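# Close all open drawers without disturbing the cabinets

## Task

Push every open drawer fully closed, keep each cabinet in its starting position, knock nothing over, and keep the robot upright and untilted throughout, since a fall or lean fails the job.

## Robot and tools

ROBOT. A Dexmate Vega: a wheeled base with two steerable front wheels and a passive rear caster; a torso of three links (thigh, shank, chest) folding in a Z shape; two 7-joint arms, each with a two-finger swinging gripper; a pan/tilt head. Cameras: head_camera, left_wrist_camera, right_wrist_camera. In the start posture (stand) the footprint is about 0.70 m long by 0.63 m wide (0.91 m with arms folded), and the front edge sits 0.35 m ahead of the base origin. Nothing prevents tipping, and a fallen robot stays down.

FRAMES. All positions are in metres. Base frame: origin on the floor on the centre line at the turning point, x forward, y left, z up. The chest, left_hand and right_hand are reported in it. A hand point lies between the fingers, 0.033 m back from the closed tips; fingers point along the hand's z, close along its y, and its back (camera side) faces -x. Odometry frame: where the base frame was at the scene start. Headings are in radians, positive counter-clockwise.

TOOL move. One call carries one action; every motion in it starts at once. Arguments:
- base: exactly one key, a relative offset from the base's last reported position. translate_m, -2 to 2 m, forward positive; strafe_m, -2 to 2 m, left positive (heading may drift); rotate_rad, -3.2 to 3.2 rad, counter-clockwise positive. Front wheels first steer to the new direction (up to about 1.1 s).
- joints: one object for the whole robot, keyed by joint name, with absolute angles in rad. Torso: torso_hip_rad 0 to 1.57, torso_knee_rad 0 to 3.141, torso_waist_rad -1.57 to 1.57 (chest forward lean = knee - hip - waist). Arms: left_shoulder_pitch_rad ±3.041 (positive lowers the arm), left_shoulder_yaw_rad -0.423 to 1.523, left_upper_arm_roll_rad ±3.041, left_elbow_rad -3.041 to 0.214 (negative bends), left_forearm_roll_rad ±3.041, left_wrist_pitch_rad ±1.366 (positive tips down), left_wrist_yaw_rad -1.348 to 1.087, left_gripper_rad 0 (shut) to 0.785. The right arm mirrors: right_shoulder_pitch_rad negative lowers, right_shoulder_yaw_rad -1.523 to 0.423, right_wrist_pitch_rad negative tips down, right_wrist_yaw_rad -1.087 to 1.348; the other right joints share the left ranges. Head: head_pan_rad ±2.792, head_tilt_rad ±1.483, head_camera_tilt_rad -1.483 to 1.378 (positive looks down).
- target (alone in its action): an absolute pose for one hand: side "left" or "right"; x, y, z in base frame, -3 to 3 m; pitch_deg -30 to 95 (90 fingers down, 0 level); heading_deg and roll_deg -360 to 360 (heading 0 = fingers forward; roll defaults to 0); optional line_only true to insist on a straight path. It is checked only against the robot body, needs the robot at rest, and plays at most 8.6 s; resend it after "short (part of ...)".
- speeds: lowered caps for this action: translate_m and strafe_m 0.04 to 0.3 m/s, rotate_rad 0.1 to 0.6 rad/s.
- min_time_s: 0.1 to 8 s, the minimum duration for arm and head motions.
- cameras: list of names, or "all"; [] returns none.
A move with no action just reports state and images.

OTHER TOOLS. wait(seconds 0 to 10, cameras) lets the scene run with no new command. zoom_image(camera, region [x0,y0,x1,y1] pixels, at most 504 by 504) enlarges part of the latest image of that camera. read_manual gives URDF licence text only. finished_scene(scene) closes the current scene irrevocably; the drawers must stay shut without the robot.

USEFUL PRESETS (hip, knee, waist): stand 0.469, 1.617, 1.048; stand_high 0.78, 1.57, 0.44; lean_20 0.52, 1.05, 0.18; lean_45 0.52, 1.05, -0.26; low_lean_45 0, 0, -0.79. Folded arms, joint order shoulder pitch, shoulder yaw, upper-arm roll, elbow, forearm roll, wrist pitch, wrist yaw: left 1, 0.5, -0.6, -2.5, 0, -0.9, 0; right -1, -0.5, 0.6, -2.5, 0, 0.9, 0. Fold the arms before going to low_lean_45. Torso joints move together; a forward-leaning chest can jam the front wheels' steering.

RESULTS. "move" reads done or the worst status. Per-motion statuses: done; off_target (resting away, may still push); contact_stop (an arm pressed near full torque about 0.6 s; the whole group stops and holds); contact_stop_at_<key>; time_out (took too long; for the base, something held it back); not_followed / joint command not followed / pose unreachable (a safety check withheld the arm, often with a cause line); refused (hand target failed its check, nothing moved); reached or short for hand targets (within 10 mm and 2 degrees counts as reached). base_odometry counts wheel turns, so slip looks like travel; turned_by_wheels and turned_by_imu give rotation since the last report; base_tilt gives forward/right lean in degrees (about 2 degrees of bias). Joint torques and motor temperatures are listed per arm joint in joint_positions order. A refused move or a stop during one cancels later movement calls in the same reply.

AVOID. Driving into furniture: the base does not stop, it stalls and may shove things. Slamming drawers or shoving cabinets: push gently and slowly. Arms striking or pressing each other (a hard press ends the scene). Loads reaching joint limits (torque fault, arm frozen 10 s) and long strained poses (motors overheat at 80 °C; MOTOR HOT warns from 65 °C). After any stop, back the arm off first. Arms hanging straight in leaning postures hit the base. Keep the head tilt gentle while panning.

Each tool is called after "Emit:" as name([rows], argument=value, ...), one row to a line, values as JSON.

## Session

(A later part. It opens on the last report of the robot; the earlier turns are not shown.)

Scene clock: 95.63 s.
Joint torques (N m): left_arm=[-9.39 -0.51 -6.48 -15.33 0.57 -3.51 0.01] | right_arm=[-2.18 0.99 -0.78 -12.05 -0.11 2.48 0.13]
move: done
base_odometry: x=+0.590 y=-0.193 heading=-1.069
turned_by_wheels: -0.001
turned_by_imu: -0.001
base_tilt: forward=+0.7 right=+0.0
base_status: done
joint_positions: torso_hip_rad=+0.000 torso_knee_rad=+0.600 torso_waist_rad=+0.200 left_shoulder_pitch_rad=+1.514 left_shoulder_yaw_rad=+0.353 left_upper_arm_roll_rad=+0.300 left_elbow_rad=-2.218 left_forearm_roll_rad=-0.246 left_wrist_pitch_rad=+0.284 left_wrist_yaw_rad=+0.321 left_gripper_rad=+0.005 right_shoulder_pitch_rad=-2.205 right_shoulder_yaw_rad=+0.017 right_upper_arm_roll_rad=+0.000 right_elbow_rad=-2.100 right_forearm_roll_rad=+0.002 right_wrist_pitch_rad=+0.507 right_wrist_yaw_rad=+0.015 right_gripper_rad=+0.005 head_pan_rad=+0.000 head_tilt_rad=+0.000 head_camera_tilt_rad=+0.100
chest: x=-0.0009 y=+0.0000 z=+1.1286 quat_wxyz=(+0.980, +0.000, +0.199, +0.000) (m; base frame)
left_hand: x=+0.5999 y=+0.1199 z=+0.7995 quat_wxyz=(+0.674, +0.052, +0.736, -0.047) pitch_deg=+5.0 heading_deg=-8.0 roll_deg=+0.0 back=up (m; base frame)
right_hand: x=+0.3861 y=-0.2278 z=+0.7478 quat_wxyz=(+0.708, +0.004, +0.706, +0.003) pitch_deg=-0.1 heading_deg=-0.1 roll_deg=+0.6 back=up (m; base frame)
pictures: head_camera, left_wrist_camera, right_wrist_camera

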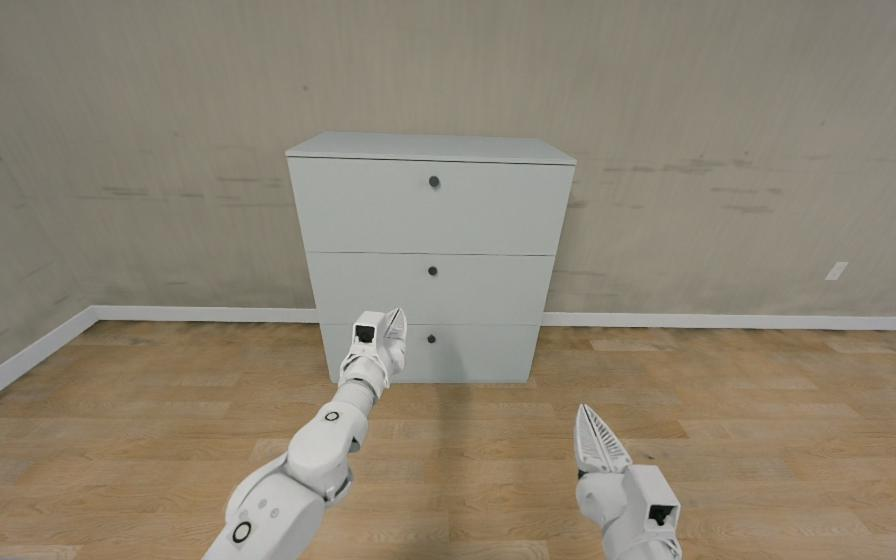

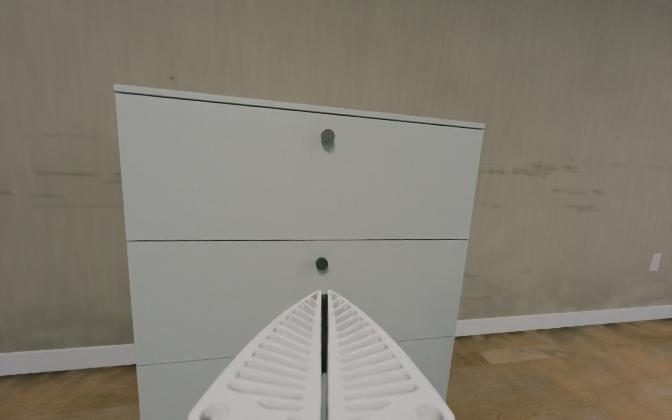

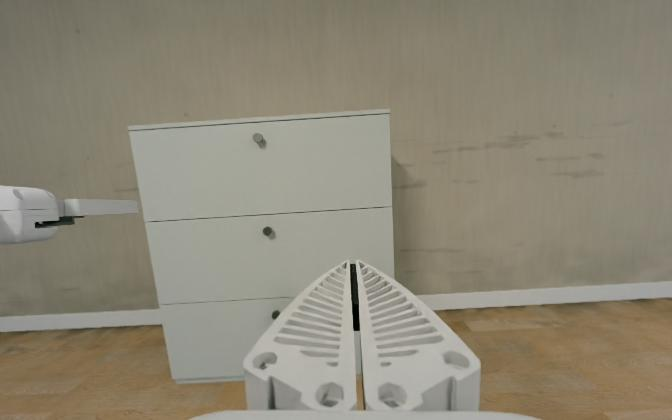

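Emit:
move(base={"rotate_rad":-1.176}, cameras=["head_camera"])

Emit:
move(base={"translate_m":1.5}, cameras=[])

Emit:
move(base={"rotate_rad":-0.395}, cameras=["head_camera"])

Scene clock: 117.13 s.
Joint torques (N m): left_arm=[-8.92 0.24 -6.13 -14.95 0.29 -3.21 -0.2] | right_arm=[-2.36 1.09 -0.86 -11.44 -0.02 2.65 -0.03]
move: done
base_odometry: x=+0.591 y=-0.194 heading=-2.247
turned_by_wheels: -1.178
turned_by_imu: -1.155
base_tilt: forward=+0.6 right=-0.1
base_status: done
joint_positions: torso_hip_rad=+0.000 torso_knee_rad=+0.600 torso_waist_rad=+0.200 left_shoulder_pitch_rad=+1.514 left_shoulder_yaw_rad=+0.353 left_upper_arm_roll_rad=+0.300 left_elbow_rad=-2.218 left_forearm_roll_rad=-0.246 left_wrist_pitch_rad=+0.284 left_wrist_yaw_rad=+0.321 left_gripper_rad=+0.005 right_shoulder_pitch_rad=-2.205 right_shoulder_yaw_rad=+0.017 right_upper_arm_roll_rad=+0.000 right_elbow_rad=-2.100 right_forearm_roll_rad=+0.002 right_wrist_pitch_rad=+0.507 right_wrist_yaw_rad=+0.015 right_gripper_rad=+0.005 head_pan_rad=+0.000 head_tilt_rad=+0.000 head_camera_tilt_rad=+0.100
chest: x=-0.0009 y=+0.0000 z=+1.1286 quat_wxyz=(+0.980, +0.000, +0.199, +0.000) (m; base frame)
left_hand: x=+0.5999 y=+0.1199 z=+0.7995 quat_wxyz=(+0.674, +0.052, +0.736, -0.047) pitch_deg=+5.0 heading_deg=-8.0 roll_deg=+0.0 back=up (m; base frame)
right_hand: x=+0.3861 y=-0.2278 z=+0.7478 quat_wxyz=(+0.708, +0.004, +0.706, +0.003) pitch_deg=-0.1 heading_deg=-0.1 roll_deg=+0.6 back=up (m; base frame)
pictures: head_camera

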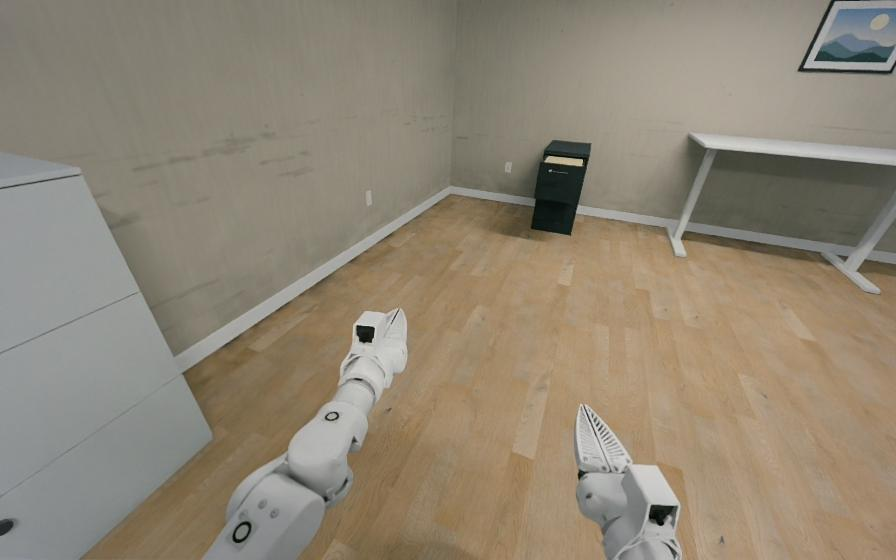

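Scene clock: 123.93 s.
Joint torques (N m): left_arm=[-6.85 1.2 -6.12 -13.59 0.93 -3.64 0.89] | right_arm=[-3.33 0.48 -0.56 -11.07 -0.11 2.25 0.14]
move: done
base_odometry: x=-0.345 y=-1.366 heading=-2.247
turned_by_wheels: -0.001
turned_by_imu: +0.001
base_tilt: forward=+0.7 right=-0.1
base_status: done
joint_positions: torso_hip_rad=+0.000 torso_knee_rad=+0.600 torso_waist_rad=+0.200 left_shoulder_pitch_rad=+1.514 left_shoulder_yaw_rad=+0.353 left_upper_arm_roll_rad=+0.300 left_elbow_rad=-2.218 left_forearm_roll_rad=-0.246 left_wrist_pitch_rad=+0.284 left_wrist_yaw_rad=+0.321 left_gripper_rad=+0.005 right_shoulder_pitch_rad=-2.205 right_shoulder_yaw_rad=+0.017 right_upper_arm_roll_rad=+0.000 right_elbow_rad=-2.100 right_forearm_roll_rad=+0.002 right_wrist_pitch_rad=+0.507 right_wrist_yaw_rad=+0.015 right_gripper_rad=+0.005 head_pan_rad=+0.000 head_tilt_rad=+0.000 head_camera_tilt_rad=+0.100
chest: x=-0.0009 y=+0.0000 z=+1.1286 quat_wxyz=(+0.980, +0.000, +0.199, +0.000) (m; base frame)
left_hand: x=+0.5999 y=+0.1199 z=+0.7995 quat_wxyz=(+0.674, +0.052, +0.736, -0.047) pitch_deg=+5.1 heading_deg=-8.0 roll_deg=+0.0 back=up (m; base frame)
right_hand: x=+0.3861 y=-0.2278 z=+0.7478 quat_wxyz=(+0.708, +0.004, +0.706, +0.003) pitch_deg=-0.1 heading_deg=-0.1 roll_deg=+0.6 back=up (m; base frame)
pictures: none

Scene clock: 126.13 s.
Joint torques (N m): left_arm=[-9.81 -1.04 -4.54 -15.33 0.05 -2.62 0.4] | right_arm=[-2.66 0.3 -0.83 -11.85 0.05 2.37 0.22]
move: done
base_odometry: x=-0.345 y=-1.367 heading=-2.643
turned_by_wheels: -0.395
turned_by_imu: -0.389
base_tilt: forward=+0.7 right=-0.1
base_status: done
joint_positions: torso_hip_rad=+0.000 torso_knee_rad=+0.600 torso_waist_rad=+0.200 left_shoulder_pitch_rad=+1.514 left_shoulder_yaw_rad=+0.353 left_upper_arm_roll_rad=+0.300 left_elbow_rad=-2.218 left_forearm_roll_rad=-0.246 left_wrist_pitch_rad=+0.284 left_wrist_yaw_rad=+0.321 left_gripper_rad=+0.005 right_shoulder_pitch_rad=-2.205 right_shoulder_yaw_rad=+0.017 right_upper_arm_roll_rad=+0.000 right_elbow_rad=-2.100 right_forearm_roll_rad=+0.002 right_wrist_pitch_rad=+0.507 right_wrist_yaw_rad=+0.015 right_gripper_rad=+0.005 head_pan_rad=+0.000 head_tilt_rad=+0.000 head_camera_tilt_rad=+0.100
chest: x=-0.0009 y=+0.0000 z=+1.1286 quat_wxyz=(+0.980, +0.000, +0.199, +0.000) (m; base frame)
left_hand: x=+0.5999 y=+0.1199 z=+0.7995 quat_wxyz=(+0.674, +0.052, +0.736, -0.047) pitch_deg=+5.1 heading_deg=-8.0 roll_deg=+0.0 back=up (m; base frame)
right_hand: x=+0.3861 y=-0.2278 z=+0.7478 quat_wxyz=(+0.708, +0.004, +0.706, +0.003) pitch_deg=-0.1 heading_deg=-0.1 roll_deg=+0.6 back=up (m; base frame)
pictures: head_camera

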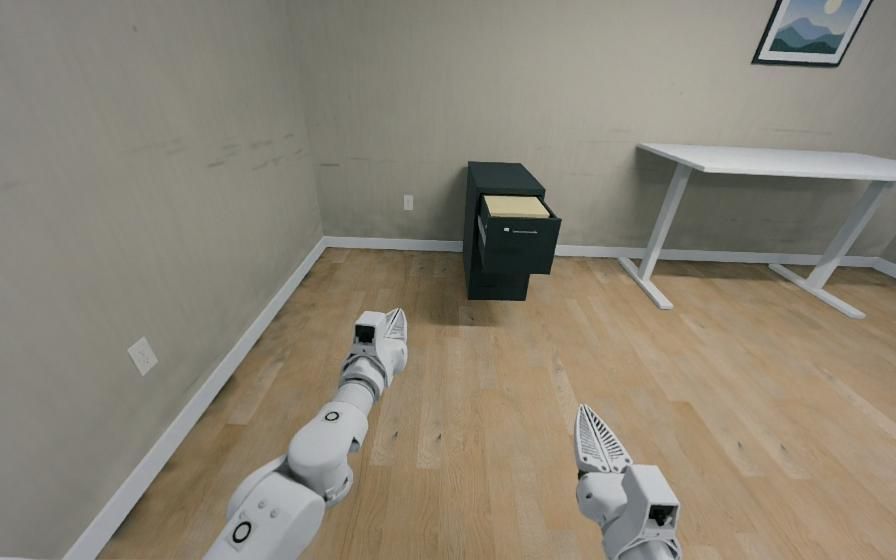

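Emit:
move(base={"strafe_m":-0.4}, cameras=[])

Emit:
move(base={"translate_m":0.4}, joints={"head_camera_tilt_rad":0.3}, cameras=[])

Emit:
move(target={"side":"left","x":0.65,"y":0.12,"z":0.5,"pitch_deg":15,"heading_deg":-8})

Scene clock: 137.40 s.
Joint torques (N m): left_arm=[-7.06 -1.29 -6.18 -14.42 0.8 -2.11 0.08] | right_arm=[-1.88 0.26 -0.84 -10.96 -0.05 2.63 0.11]
move: done
base_odometry: x=-0.536 y=-1.017 heading=-2.649
turned_by_wheels: -0.006
turned_by_imu: -0.002
base_tilt: forward=+0.6 right=-0.1
base_status: done
joint_positions: torso_hip_rad=+0.000 torso_knee_rad=+0.600 torso_waist_rad=+0.200 left_shoulder_pitch_rad=+1.514 left_shoulder_yaw_rad=+0.353 left_upper_arm_roll_rad=+0.300 left_elbow_rad=-2.218 left_forearm_roll_rad=-0.246 left_wrist_pitch_rad=+0.284 left_wrist_yaw_rad=+0.321 left_gripper_rad=+0.005 right_shoulder_pitch_rad=-2.205 right_shoulder_yaw_rad=+0.017 right_upper_arm_roll_rad=+0.000 right_elbow_rad=-2.100 right_forearm_roll_rad=+0.002 right_wrist_pitch_rad=+0.507 right_wrist_yaw_rad=+0.015 right_gripper_rad=+0.005 head_pan_rad=+0.000 head_tilt_rad=+0.000 head_camera_tilt_rad=+0.100
chest: x=-0.0009 y=+0.0000 z=+1.1286 quat_wxyz=(+0.980, +0.000, +0.199, +0.000) (m; base frame)
left_hand: x=+0.5999 y=+0.1199 z=+0.7995 quat_wxyz=(+0.674, +0.052, +0.736, -0.047) pitch_deg=+5.1 heading_deg=-8.0 roll_deg=+0.0 back=up (m; base frame)
right_hand: x=+0.3861 y=-0.2278 z=+0.7478 quat_wxyz=(+0.708, +0.004, +0.706, +0.003) pitch_deg=-0.1 heading_deg=-0.1 roll_deg=+0.6 back=up (m; base frame)
pictures: none

Scene clock: 140.83 s.
Joint torques (N m): left_arm=[-9.51 -0.48 -5.15 -15.24 0.07 -3.35 -0.11] | right_arm=[-1.77 1.1 -0.77 -10.89 -0.09 2.6 0.18]
move: done
base_odometry: x=-0.888 y=-1.207 heading=-2.648
turned_by_wheels: +0.000
turned_by_imu: +0.001
base_tilt: forward=+0.7 right=+0.0
base_status: done
joint_positions: torso_hip_rad=+0.000 torso_knee_rad=+0.600 torso_waist_rad=+0.200 left_shoulder_pitch_rad=+1.514 left_shoulder_yaw_rad=+0.353 left_upper_arm_roll_rad=+0.300 left_elbow_rad=-2.218 left_forearm_roll_rad=-0.246 left_wrist_pitch_rad=+0.284 left_wrist_yaw_rad=+0.321 left_gripper_rad=+0.005 right_shoulder_pitch_rad=-2.205 right_shoulder_yaw_rad=+0.017 right_upper_arm_roll_rad=+0.000 right_elbow_rad=-2.100 right_forearm_roll_rad=+0.002 right_wrist_pitch_rad=+0.507 right_wrist_yaw_rad=+0.015 right_gripper_rad=+0.005 head_pan_rad=+0.000 head_tilt_rad=+0.000 head_camera_tilt_rad=+0.300
joint_status: all done
chest: x=-0.0009 y=+0.0000 z=+1.1286 quat_wxyz=(+0.980, +0.000, +0.199, +0.000) (m; base frame)
left_hand: x=+0.5999 y=+0.1199 z=+0.7995 quat_wxyz=(+0.674, +0.052, +0.736, -0.047) pitch_deg=+5.1 heading_deg=-8.0 roll_deg=+0.0 back=up (m; base frame)
right_hand: x=+0.3861 y=-0.2278 z=+0.7478 quat_wxyz=(+0.708, +0.004, +0.706, +0.003) pitch_deg=-0.1 heading_deg=-0.1 roll_deg=+0.6 back=up (m; base frame)
pictures: none

Scene clock: 147.37 s.
Joint torques (N m): left_arm=[-14.52 -1.75 0.34 -11.61 -0.18 -2.58 0.18] | right_arm=[-2.72 0.39 -0.66 -11.13 -0.05 2.51 0.27]
move: done
base_odometry: x=-0.888 y=-1.207 heading=-2.648
turned_by_wheels: +0.000
turned_by_imu: +0.001
base_tilt: forward=+0.7 right=-0.1
joint_positions: torso_hip_rad=+0.000 torso_knee_rad=+0.600 torso_waist_rad=+0.200 left_shoulder_pitch_rad=+1.055 left_shoulder_yaw_rad=+0.086 left_upper_arm_roll_rad=+0.428 left_elbow_rad=-0.747 left_forearm_roll_rad=-0.219 left_wrist_pitch_rad=-0.486 left_wrist_yaw_rad=+0.135 left_gripper_rad=+0.005 right_shoulder_pitch_rad=-2.205 right_shoulder_yaw_rad=+0.017 right_upper_arm_roll_rad=+0.000 right_elbow_rad=-2.100 right_forearm_roll_rad=+0.002 right_wrist_pitch_rad=+0.507 right_wrist_yaw_rad=+0.015 right_gripper_rad=+0.005 head_pan_rad=+0.000 head_tilt_rad=+0.000 head_camera_tilt_rad=+0.300
chest: x=-0.0009 y=+0.0000 z=+1.1286 quat_wxyz=(+0.980, +0.000, +0.199, +0.000) (m; base frame)
left_hand: x=+0.6498 y=+0.1202 z=+0.5003 quat_wxyz=(+0.607, +0.055, +0.792, -0.042) pitch_deg=+15.0 heading_deg=-8.0 roll_deg=+0.0 back=up (m; base frame)
left_hand_status: reached (straight line, planned for 5.0 s): 0 mm and 0.0 deg off.
right_hand: x=+0.3861 y=-0.2278 z=+0.7478 quat_wxyz=(+0.708, +0.004, +0.706, +0.003) pitch_deg=-0.1 heading_deg=-0.1 roll_deg=+0.6 back=up (m; base frame)
pictures: head_camera, left_wrist_camera, right_wrist_camera

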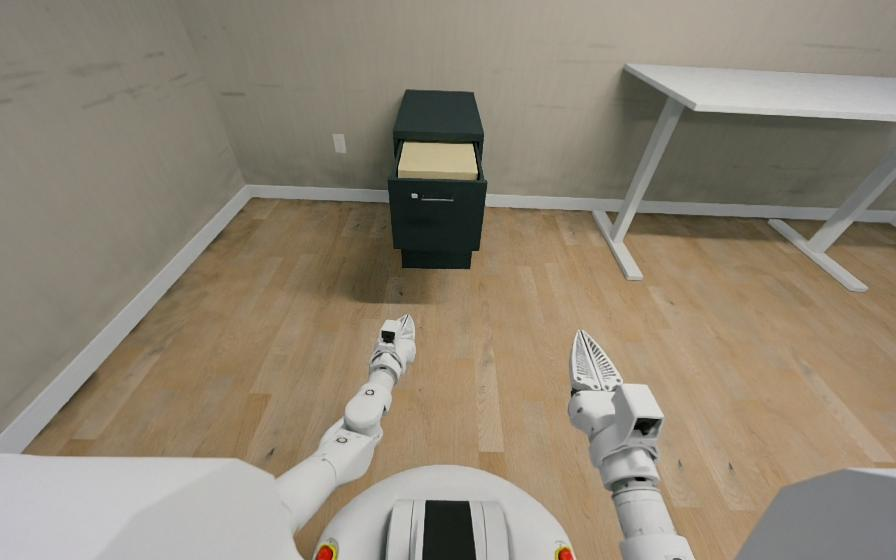

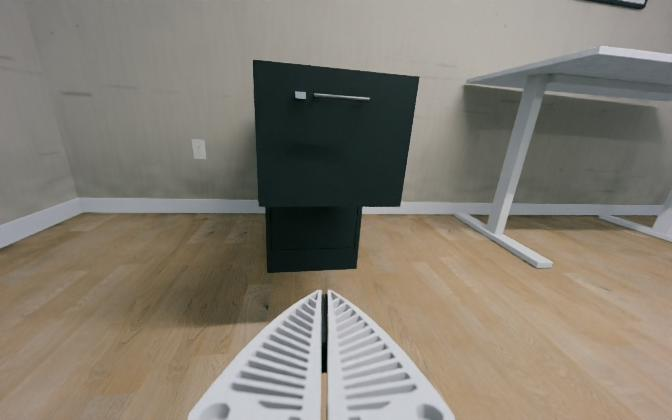

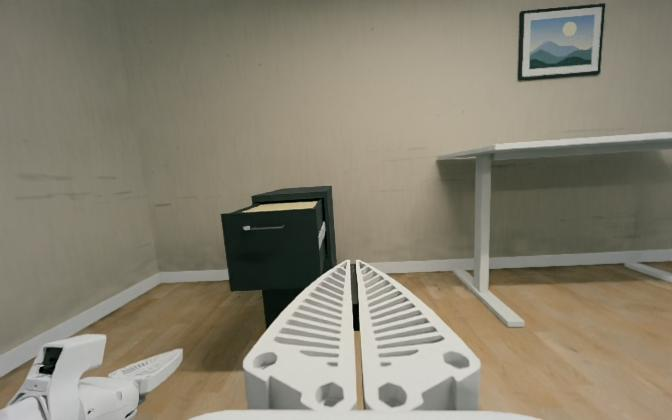

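Emit:
move(target={"side":"left","x":0.65,"y":0.12,"z":0.56,"pitch_deg":10,"heading_deg":-8}, cameras=[])

Emit:
move(base={"translate_m":0.3}, speeds={"translate_m":0.08})

Scene clock: 157.80 s.
Joint torques (N m): left_arm=[-4.09 -2.1 -4.33 -13.48 0.71 -2.28 0.36] | right_arm=[-3.11 1.43 -0.63 -11.2 -0.1 2.52 0.15]
move: done
base_odometry: x=-0.888 y=-1.207 heading=-2.648
turned_by_wheels: +0.000
turned_by_imu: +0.001
base_tilt: forward=+0.6 right=+0.0
joint_positions: torso_hip_rad=+0.000 torso_knee_rad=+0.600 torso_waist_rad=+0.200 left_shoulder_pitch_rad=+1.172 left_shoulder_yaw_rad=+0.155 left_upper_arm_roll_rad=+0.420 left_elbow_rad=-1.054 left_forearm_roll_rad=-0.205 left_wrist_pitch_rad=-0.402 left_wrist_yaw_rad=+0.175 left_gripper_rad=+0.005 right_shoulder_pitch_rad=-2.205 right_shoulder_yaw_rad=+0.017 right_upper_arm_roll_rad=+0.000 right_elbow_rad=-2.100 right_forearm_roll_rad=+0.002 right_wrist_pitch_rad=+0.507 right_wrist_yaw_rad=+0.015 right_gripper_rad=+0.005 head_pan_rad=+0.000 head_tilt_rad=+0.000 head_camera_tilt_rad=+0.300
chest: x=-0.0009 y=+0.0000 z=+1.1286 quat_wxyz=(+0.980, +0.000, +0.199, +0.000) (m; base frame)
left_hand: x=+0.6500 y=+0.1199 z=+0.5586 quat_wxyz=(+0.640, +0.054, +0.765, -0.045) pitch_deg=+10.1 heading_deg=-8.0 roll_deg=+0.0 back=up (m; base frame)
left_hand_status: reached (straight line, planned for 1.3 s): 1 mm and 0.1 deg off.
right_hand: x=+0.3861 y=-0.2278 z=+0.7478 quat_wxyz=(+0.708, +0.004, +0.706, +0.003) pitch_deg=-0.1 heading_deg=-0.1 roll_deg=+0.6 back=up (m; base frame)
pictures: none

Scene clock: 162.37 s.
Joint torques (N m): left_arm=[-6.76 -0.25 -4.92 -12.33 1 -3.15 0.69] | right_arm=[-2.25 1.76 -0.79 -10.65 0.01 2.32 0.24]
move: done
base_odometry: x=-1.152 y=-1.350 heading=-2.648
turned_by_wheels: +0.000
turned_by_imu: +0.001
base_tilt: forward=+0.7 right=-0.1
base_status: done
joint_positions: torso_hip_rad=+0.000 torso_knee_rad=+0.600 torso_waist_rad=+0.200 left_shoulder_pitch_rad=+1.174 left_shoulder_yaw_rad=+0.156 left_upper_arm_roll_rad=+0.420 left_elbow_rad=-1.060 left_forearm_roll_rad=-0.205 left_wrist_pitch_rad=-0.400 left_wrist_yaw_rad=+0.176 left_gripper_rad=+0.005 right_shoulder_pitch_rad=-2.205 right_shoulder_yaw_rad=+0.017 right_upper_arm_roll_rad=+0.000 right_elbow_rad=-2.100 right_forearm_roll_rad=+0.002 right_wrist_pitch_rad=+0.507 right_wrist_yaw_rad=+0.015 right_gripper_rad=+0.005 head_pan_rad=+0.000 head_tilt_rad=+0.000 head_camera_tilt_rad=+0.300
chest: x=-0.0009 y=+0.0000 z=+1.1286 quat_wxyz=(+0.980, +0.000, +0.199, +0.000) (m; base frame)
left_hand: x=+0.6499 y=+0.1199 z=+0.5598 quat_wxyz=(+0.641, +0.054, +0.764, -0.045) pitch_deg=+10.0 heading_deg=-8.0 roll_deg=+0.0 back=up (m; base frame)
right_hand: x=+0.3861 y=-0.2278 z=+0.7478 quat_wxyz=(+0.708, +0.004, +0.706, +0.003) pitch_deg=-0.1 heading_deg=-0.1 roll_deg=+0.6 back=up (m; base frame)
pictures: head_camera, left_wrist_camera, right_wrist_camera

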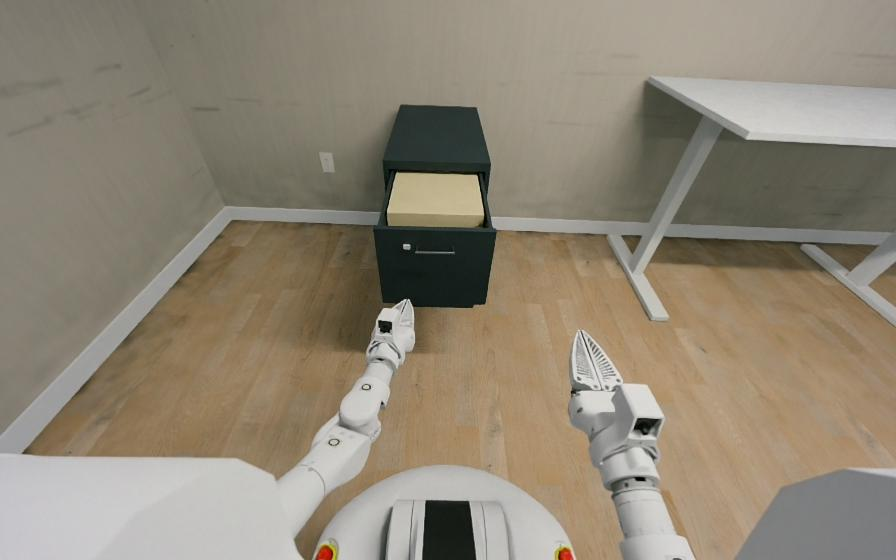

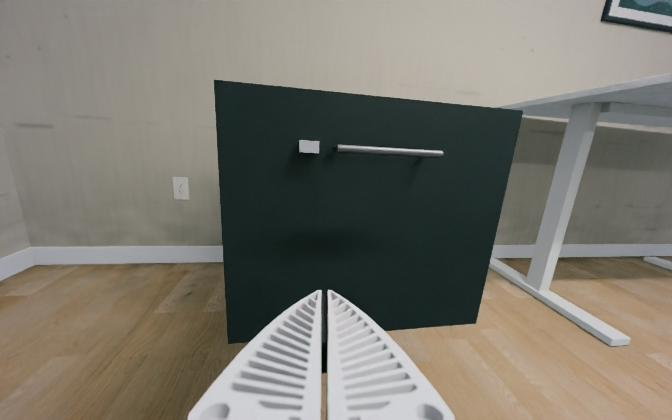

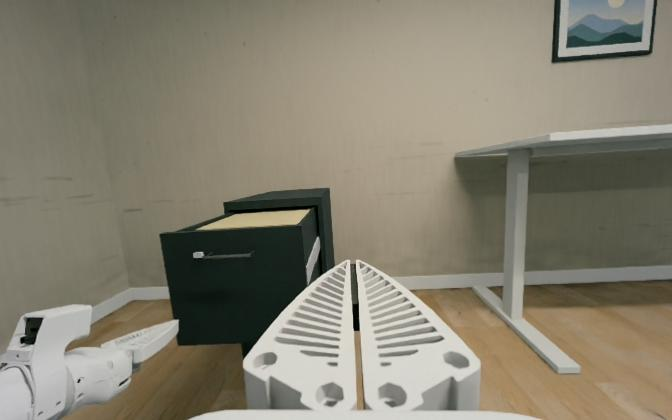

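Emit:
move(base={"translate_m":0.3}, speeds={"translate_m":0.07})

Scene clock: 171.27 s.
Joint torques (N m): left_arm=[-11.23 -1.79 -4.85 -13.44 0.28 -2.97 -0.09] | right_arm=[-1.88 0.48 -0.9 -10.68 -0.1 2.78 0.05]
move: done
base_odometry: x=-1.415 y=-1.493 heading=-2.647
turned_by_wheels: +0.000
turned_by_imu: +0.002
base_tilt: forward=+0.7 right=+0.0
base_status: done
joint_positions: torso_hip_rad=+0.000 torso_knee_rad=+0.600 torso_waist_rad=+0.200 left_shoulder_pitch_rad=+1.174 left_shoulder_yaw_rad=+0.156 left_upper_arm_roll_rad=+0.420 left_elbow_rad=-1.060 left_forearm_roll_rad=-0.205 left_wrist_pitch_rad=-0.400 left_wrist_yaw_rad=+0.176 left_gripper_rad=+0.005 right_shoulder_pitch_rad=-2.205 right_shoulder_yaw_rad=+0.017 right_upper_arm_roll_rad=+0.000 right_elbow_rad=-2.100 right_forearm_roll_rad=+0.002 right_wrist_pitch_rad=+0.507 right_wrist_yaw_rad=+0.015 right_gripper_rad=+0.005 head_pan_rad=+0.000 head_tilt_rad=+0.000 head_camera_tilt_rad=+0.300
chest: x=-0.0009 y=+0.0000 z=+1.1286 quat_wxyz=(+0.980, +0.000, +0.199, +0.000) (m; base frame)
left_hand: x=+0.6497 y=+0.1200 z=+0.5596 quat_wxyz=(+0.641, +0.054, +0.764, -0.045) pitch_deg=+10.0 heading_deg=-8.0 roll_deg=+0.0 back=up (m; base frame)
right_hand: x=+0.3861 y=-0.2278 z=+0.7478 quat_wxyz=(+0.708, +0.004, +0.706, +0.003) pitch_deg=-0.1 heading_deg=-0.1 roll_deg=+0.6 back=up (m; base frame)
pictures: head_camera, left_wrist_camera, right_wrist_camera

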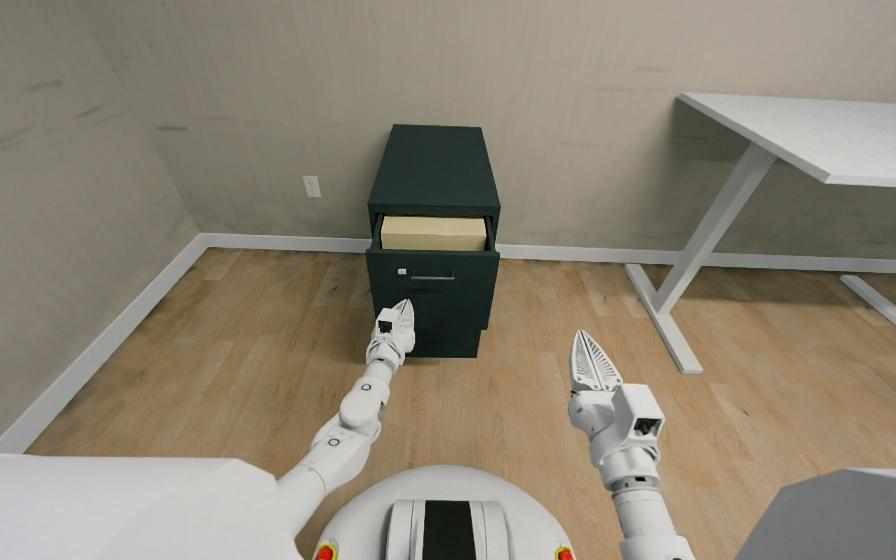

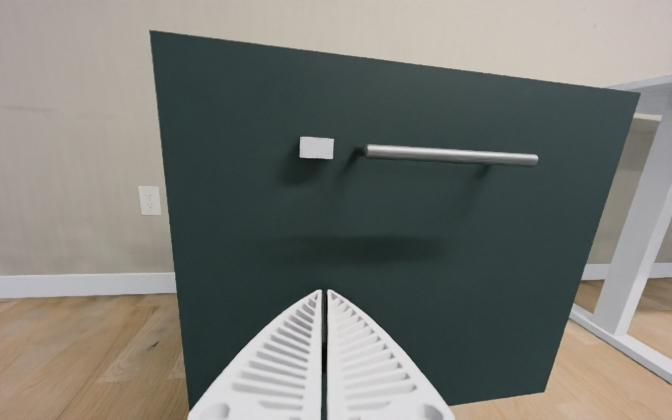

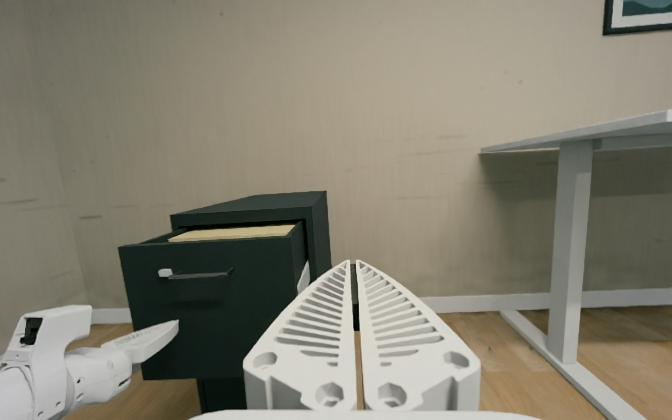

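Emit:
move(base={"translate_m":0.11}, speeds={"translate_m":0.06}, cameras=["head_camera","right_wrist_camera"])

Scene clock: 179.07 s.
Joint torques (N m): left_arm=[-11.98 -3.41 -4.49 -12.93 0.56 -3.87 -0.23] | right_arm=[-1.73 0.04 -0.53 -11.01 -0.04 2.28 0.07]
move: done
base_odometry: x=-1.512 y=-1.545 heading=-2.647
turned_by_wheels: +0.000
turned_by_imu: +0.001
base_tilt: forward=+0.7 right=-0.1
base_status: done
joint_positions: torso_hip_rad=+0.000 torso_knee_rad=+0.600 torso_waist_rad=+0.200 left_shoulder_pitch_rad=+1.174 left_shoulder_yaw_rad=+0.156 left_upper_arm_roll_rad=+0.420 left_elbow_rad=-1.060 left_forearm_roll_rad=-0.205 left_wrist_pitch_rad=-0.400 left_wrist_yaw_rad=+0.176 left_gripper_rad=+0.005 right_shoulder_pitch_rad=-2.205 right_shoulder_yaw_rad=+0.017 right_upper_arm_roll_rad=+0.000 right_elbow_rad=-2.100 right_forearm_roll_rad=+0.002 right_wrist_pitch_rad=+0.507 right_wrist_yaw_rad=+0.015 right_gripper_rad=+0.005 head_pan_rad=+0.000 head_tilt_rad=+0.000 head_camera_tilt_rad=+0.300
chest: x=-0.0009 y=+0.0000 z=+1.1286 quat_wxyz=(+0.980, +0.000, +0.199, +0.000) (m; base frame)
left_hand: x=+0.6497 y=+0.1200 z=+0.5596 quat_wxyz=(+0.641, +0.054, +0.764, -0.045) pitch_deg=+10.0 heading_deg=-8.0 roll_deg=+0.0 back=up (m; base frame)
right_hand: x=+0.3861 y=-0.2278 z=+0.7478 quat_wxyz=(+0.708, +0.004, +0.706, +0.003) pitch_deg=-0.1 heading_deg=-0.1 roll_deg=+0.6 back=up (m; base frame)
pictures: head_camera, right_wrist_camera

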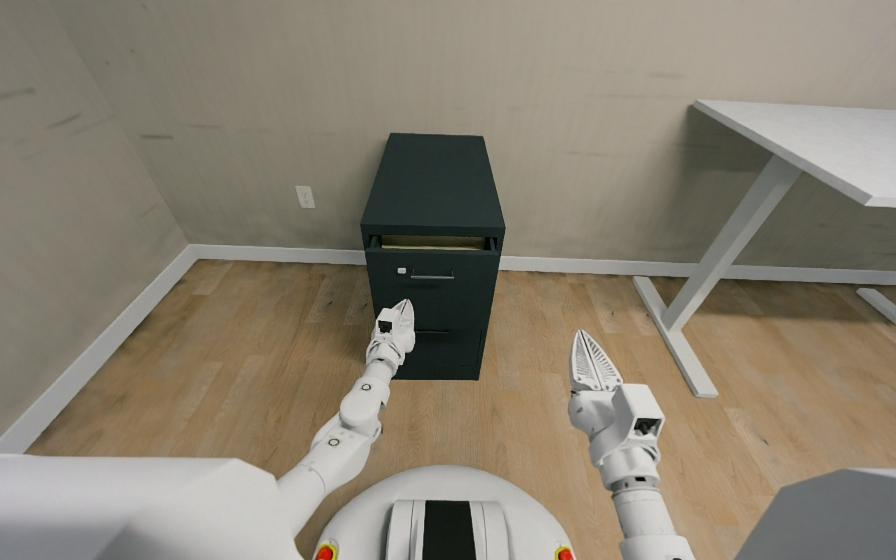

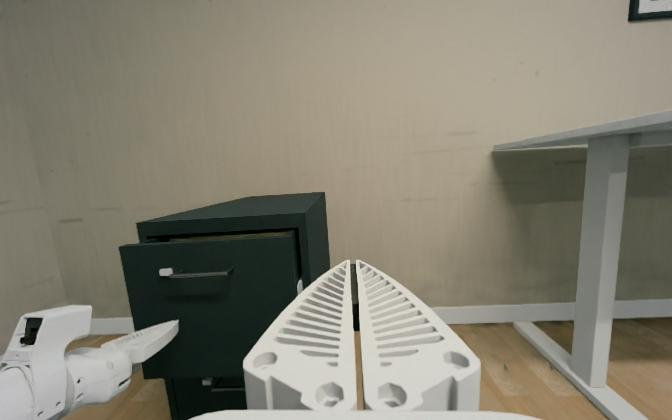

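Emit:
move(base={"translate_m":0.05}, speeds={"translate_m":0.05}, cameras=["head_camera","right_wrist_camera"])

Scene clock: 183.37 s.
Joint torques (N m): left_arm=[-12.81 -1.29 -3.07 -11.93 0.23 -2.89 -0.3] | right_arm=[-2 0.53 -0.82 -12.28 -0.05 2.5 0.19]
move: done
base_odometry: x=-1.556 y=-1.569 heading=-2.647
turned_by_wheels: +0.000
turned_by_imu: +0.001
base_tilt: forward=+0.6 right=-0.1
base_status: done
joint_positions: torso_hip_rad=+0.000 torso_knee_rad=+0.600 torso_waist_rad=+0.200 left_shoulder_pitch_rad=+1.174 left_shoulder_yaw_rad=+0.156 left_upper_arm_roll_rad=+0.420 left_elbow_rad=-1.060 left_forearm_roll_rad=-0.205 left_wrist_pitch_rad=-0.400 left_wrist_yaw_rad=+0.176 left_gripper_rad=+0.005 right_shoulder_pitch_rad=-2.205 right_shoulder_yaw_rad=+0.017 right_upper_arm_roll_rad=+0.000 right_elbow_rad=-2.100 right_forearm_roll_rad=+0.002 right_wrist_pitch_rad=+0.507 right_wrist_yaw_rad=+0.015 right_gripper_rad=+0.005 head_pan_rad=+0.000 head_tilt_rad=+0.000 head_camera_tilt_rad=+0.300
chest: x=-0.0008 y=+0.0000 z=+1.1286 quat_wxyz=(+0.980, +0.000, +0.199, +0.000) (m; base frame)
left_hand: x=+0.6497 y=+0.1200 z=+0.5596 quat_wxyz=(+0.641, +0.054, +0.764, -0.045) pitch_deg=+10.1 heading_deg=-8.0 roll_deg=+0.0 back=up (m; base frame)
right_hand: x=+0.3861 y=-0.2278 z=+0.7478 quat_wxyz=(+0.708, +0.004, +0.706, +0.003) pitch_deg=-0.1 heading_deg=-0.1 roll_deg=+0.6 back=up (m; base frame)
pictures: head_camera, right_wrist_camera

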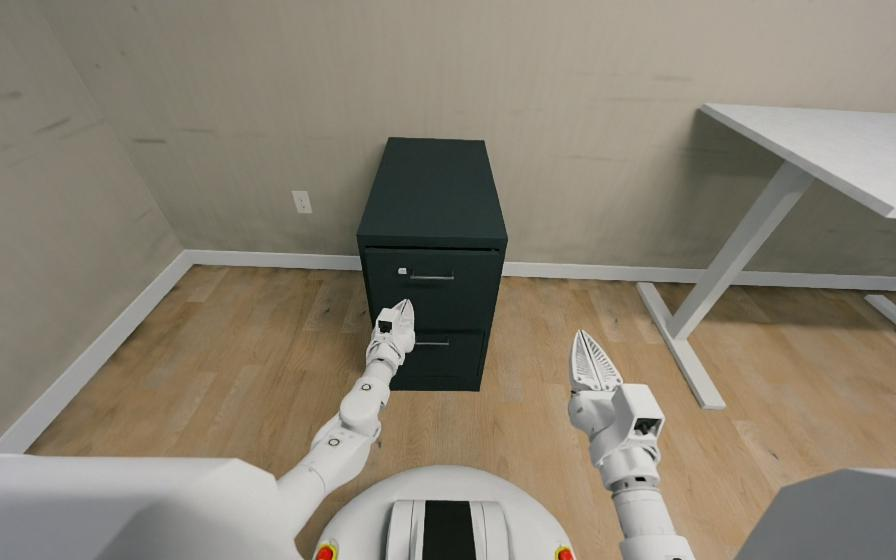

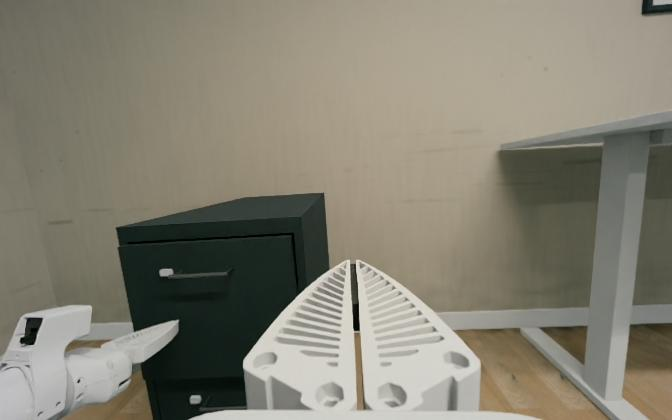

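Emit:
move(base={"translate_m":0.018}, speeds={"translate_m":0.04}, cameras=["head_camera","right_wrist_camera"])

Emit:
zoom_image(camera="right_wrist_camera", region=[90, 180, 350, 420])

Emit:
zoom_image(camera="head_camera", region=[340, 200, 540, 420])

Scene clock: 189.53 s.
Joint torques (N m): left_arm=[-12.04 -2.9 -4.95 -13.78 0.04 -3.44 -0.26] | right_arm=[-2.12 0.48 -0.74 -11.3 -0.07 2.66 0.25]
move: done
base_odometry: x=-1.572 y=-1.578 heading=-2.646
turned_by_wheels: +0.000
turned_by_imu: +0.001
base_tilt: forward=+0.7 right=-0.1
base_status: done
joint_positions: torso_hip_rad=+0.000 torso_knee_rad=+0.600 torso_waist_rad=+0.200 left_shoulder_pitch_rad=+1.174 left_shoulder_yaw_rad=+0.156 left_upper_arm_roll_rad=+0.420 left_elbow_rad=-1.060 left_forearm_roll_rad=-0.205 left_wrist_pitch_rad=-0.400 left_wrist_yaw_rad=+0.176 left_gripper_rad=+0.005 right_shoulder_pitch_rad=-2.205 right_shoulder_yaw_rad=+0.017 right_upper_arm_roll_rad=+0.000 right_elbow_rad=-2.100 right_forearm_roll_rad=+0.002 right_wrist_pitch_rad=+0.507 right_wrist_yaw_rad=+0.015 right_gripper_rad=+0.005 head_pan_rad=+0.000 head_tilt_rad=+0.000 head_camera_tilt_rad=+0.300
chest: x=-0.0008 y=+0.0000 z=+1.1286 quat_wxyz=(+0.980, +0.000, +0.199, +0.000) (m; base frame)
left_hand: x=+0.6498 y=+0.1200 z=+0.5596 quat_wxyz=(+0.641, +0.054, +0.764, -0.045) pitch_deg=+10.1 heading_deg=-8.0 roll_deg=+0.0 back=up (m; base frame)
right_hand: x=+0.3861 y=-0.2278 z=+0.7478 quat_wxyz=(+0.708, +0.004, +0.706, +0.003) pitch_deg=-0.1 heading_deg=-0.1 roll_deg=+0.6 back=up (m; base frame)
pictures: head_camera, right_wrist_camera

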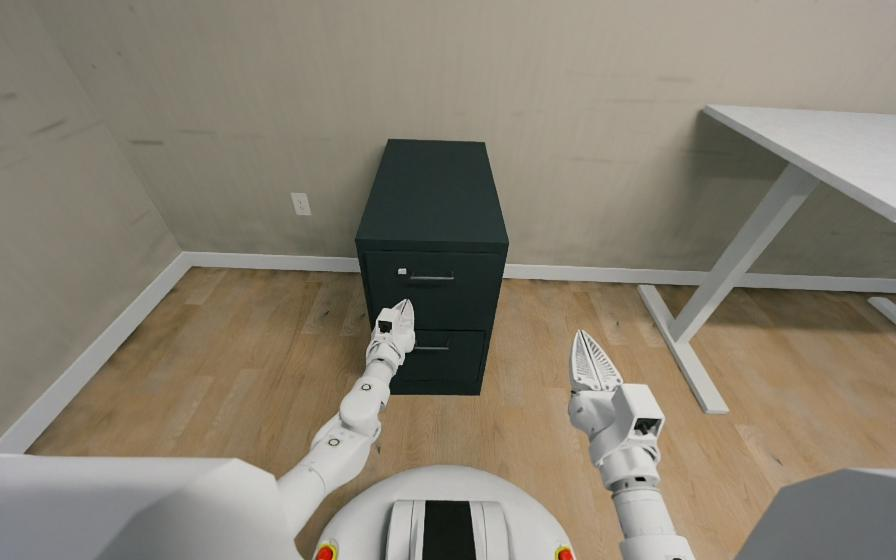

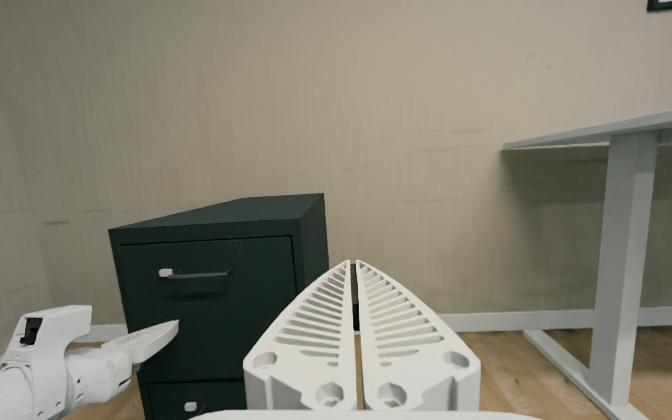

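Scaled by 1.938 from the camera's 672x420 image, which has a finer 960x600 frame.

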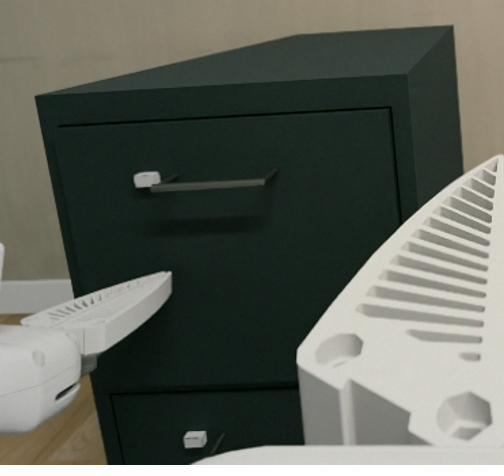

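Scaled by 2.291 from the camera's 896x560 image, which has a finer 960x600 frame.

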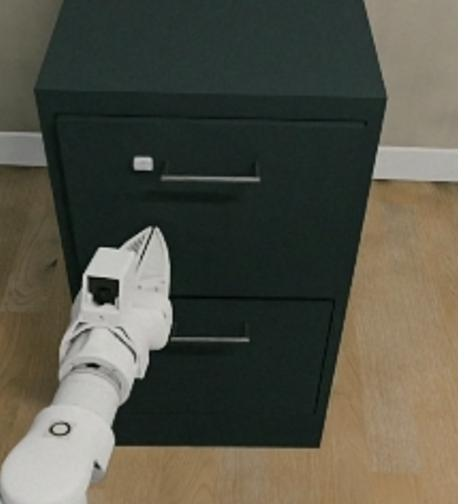

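Emit:
move(base={"translate_m":0.008}, speeds={"translate_m":0.04}, cameras=["right_wrist_camera"])

Emit:
zoom_image(camera="right_wrist_camera", region=[90, 180, 350, 420])

Scene clock: 195.73 s.
Joint torques (N m): left_arm=[-12.09 -0.76 -2.59 -12.69 0.41 -2.62 -0.07] | right_arm=[-2.74 -0.34 -0.82 -11.42 -0.01 2.15 0.16]
move: done
base_odometry: x=-1.579 y=-1.582 heading=-2.646
turned_by_wheels: +0.000
turned_by_imu: +0.001
base_tilt: forward=+0.6 right=+0.0
base_status: done
joint_positions: torso_hip_rad=+0.000 torso_knee_rad=+0.600 torso_waist_rad=+0.200 left_shoulder_pitch_rad=+1.174 left_shoulder_yaw_rad=+0.156 left_upper_arm_roll_rad=+0.420 left_elbow_rad=-1.060 left_forearm_roll_rad=-0.205 left_wrist_pitch_rad=-0.400 left_wrist_yaw_rad=+0.176 left_gripper_rad=+0.005 right_shoulder_pitch_rad=-2.205 right_shoulder_yaw_rad=+0.017 right_upper_arm_roll_rad=+0.000 right_elbow_rad=-2.100 right_forearm_roll_rad=+0.002 right_wrist_pitch_rad=+0.507 right_wrist_yaw_rad=+0.015 right_gripper_rad=+0.005 head_pan_rad=+0.000 head_tilt_rad=+0.000 head_camera_tilt_rad=+0.300
chest: x=-0.0009 y=+0.0000 z=+1.1286 quat_wxyz=(+0.980, +0.000, +0.199, +0.000) (m; base frame)
left_hand: x=+0.6498 y=+0.1200 z=+0.5596 quat_wxyz=(+0.641, +0.054, +0.764, -0.045) pitch_deg=+10.0 heading_deg=-8.0 roll_deg=+0.0 back=up (m; base frame)
right_hand: x=+0.3861 y=-0.2278 z=+0.7478 quat_wxyz=(+0.708, +0.004, +0.706, +0.003) pitch_deg=-0.1 heading_deg=-0.1 roll_deg=+0.6 back=up (m; base frame)
pictures: right_wrist_camera

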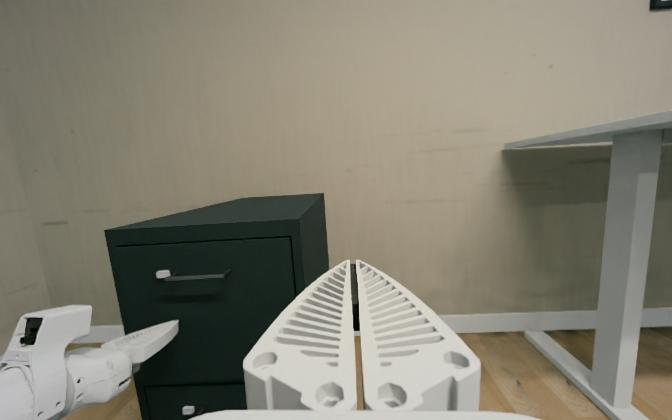

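Scaled by 1.938 from the camera's 672x420 image, which has a finer 960x600 frame.

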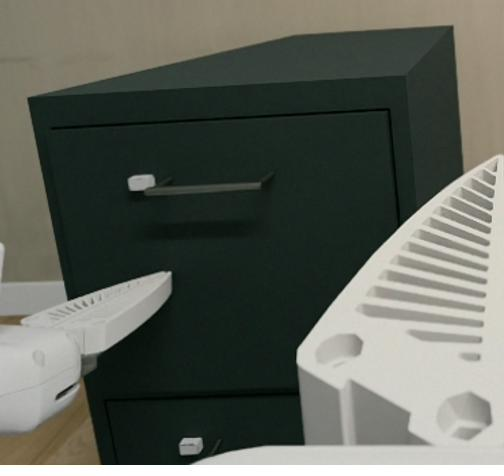

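Emit:
move(base={"translate_m":0.008}, speeds={"translate_m":0.04}, cameras=["right_wrist_camera"])

Emit:
zoom_image(camera="right_wrist_camera", region=[90, 180, 350, 420])

Scene clock: 200.10 s.
Joint torques (N m): left_arm=[-11.51 -3.78 -3.9 -12.25 -0.18 -2.88 -0.29] | right_arm=[-2.37 0.58 -0.8 -10.82 -0.02 3.07 0.12]
move: done
base_odometry: x=-1.586 y=-1.585 heading=-2.646
turned_by_wheels: +0.000
turned_by_imu: +0.001
base_tilt: forward=+0.7 right=+0.0
base_status: done
joint_positions: torso_hip_rad=+0.000 torso_knee_rad=+0.600 torso_waist_rad=+0.200 left_shoulder_pitch_rad=+1.174 left_shoulder_yaw_rad=+0.156 left_upper_arm_roll_rad=+0.420 left_elbow_rad=-1.060 left_forearm_roll_rad=-0.205 left_wrist_pitch_rad=-0.400 left_wrist_yaw_rad=+0.176 left_gripper_rad=+0.005 right_shoulder_pitch_rad=-2.205 right_shoulder_yaw_rad=+0.017 right_upper_arm_roll_rad=+0.000 right_elbow_rad=-2.100 right_forearm_roll_rad=+0.002 right_wrist_pitch_rad=+0.507 right_wrist_yaw_rad=+0.015 right_gripper_rad=+0.005 head_pan_rad=+0.000 head_tilt_rad=+0.000 head_camera_tilt_rad=+0.300
chest: x=-0.0009 y=+0.0000 z=+1.1286 quat_wxyz=(+0.980, +0.000, +0.199, +0.000) (m; base frame)
left_hand: x=+0.6497 y=+0.1200 z=+0.5596 quat_wxyz=(+0.641, +0.054, +0.764, -0.045) pitch_deg=+10.0 heading_deg=-8.0 roll_deg=+0.0 back=up (m; base frame)
right_hand: x=+0.3861 y=-0.2278 z=+0.7478 quat_wxyz=(+0.708, +0.004, +0.706, +0.003) pitch_deg=-0.1 heading_deg=-0.1 roll_deg=+0.6 back=up (m; base frame)
pictures: right_wrist_camera

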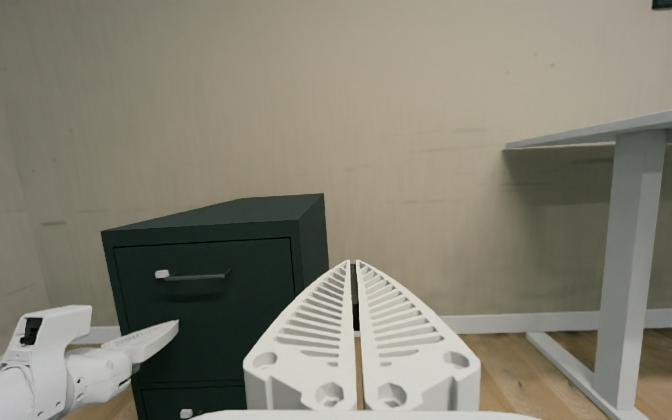

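Scaled by 1.938 from the camera's 672x420 image, which has a finer 960x600 frame.

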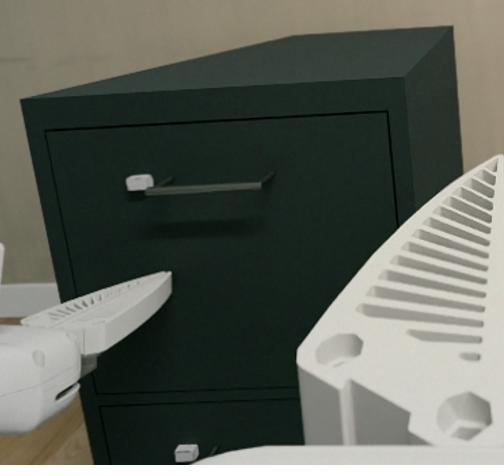

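Emit:
move(base={"translate_m":0.01}, speeds={"translate_m":0.04}, cameras=["right_wrist_camera"])

Emit:
zoom_image(camera="right_wrist_camera", region=[90, 180, 350, 420])

Scene clock: 205.13 s.
Joint torques (N m): left_arm=[-29.49 -0.34 -5.92 -22.46 0.18 -4.48 1.16] | right_arm=[-3.01 0.64 -0.78 -11.56 0.01 2.48 0.26]
move: done
base_odometry: x=-1.595 y=-1.590 heading=-2.645
turned_by_wheels: +0.001
turned_by_imu: +0.002
base_tilt: forward=+0.6 right=-0.1
base_status: done
joint_positions: torso_hip_rad=+0.000 torso_knee_rad=+0.600 torso_waist_rad=+0.200 left_shoulder_pitch_rad=+1.175 left_shoulder_yaw_rad=+0.157 left_upper_arm_roll_rad=+0.420 left_elbow_rad=-1.059 left_forearm_roll_rad=-0.205 left_wrist_pitch_rad=-0.399 left_wrist_yaw_rad=+0.176 left_gripper_rad=+0.005 right_shoulder_pitch_rad=-2.205 right_shoulder_yaw_rad=+0.017 right_upper_arm_roll_rad=+0.000 right_elbow_rad=-2.100 right_forearm_roll_rad=+0.002 right_wrist_pitch_rad=+0.507 right_wrist_yaw_rad=+0.015 right_gripper_rad=+0.005 head_pan_rad=+0.000 head_tilt_rad=+0.000 head_camera_tilt_rad=+0.300
chest: x=-0.0010 y=+0.0000 z=+1.1286 quat_wxyz=(+0.980, +0.000, +0.199, +0.000) (m; base frame)
left_hand: x=+0.6490 y=+0.1199 z=+0.5584 quat_wxyz=(+0.640, +0.054, +0.765, -0.045) pitch_deg=+10.2 heading_deg=-8.0 roll_deg=+0.0 back=up (m; base frame)
right_hand: x=+0.3860 y=-0.2278 z=+0.7478 quat_wxyz=(+0.708, +0.004, +0.706, +0.003) pitch_deg=-0.1 heading_deg=-0.1 roll_deg=+0.6 back=up (m; base frame)
pictures: right_wrist_camera

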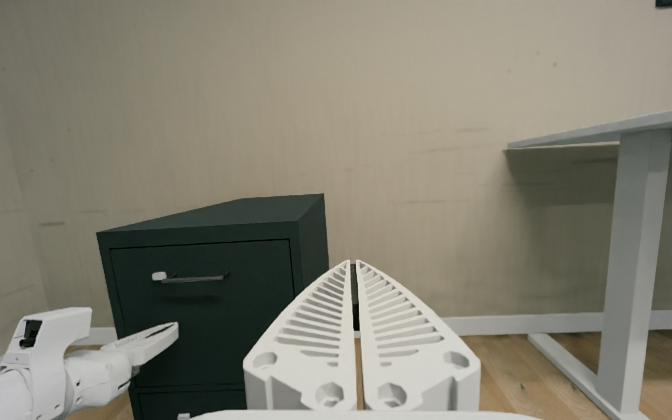

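Scaled by 1.938 from the camera's 672x420 image, which has a finer 960x600 frame.

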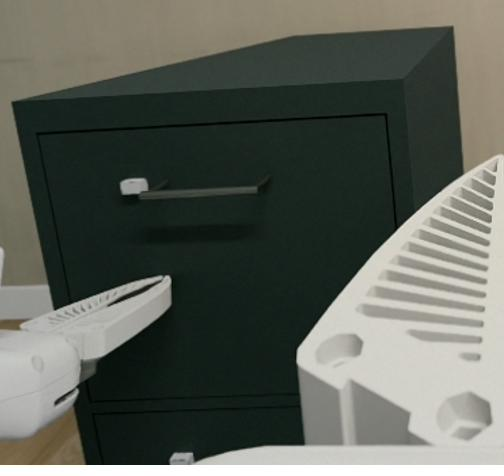

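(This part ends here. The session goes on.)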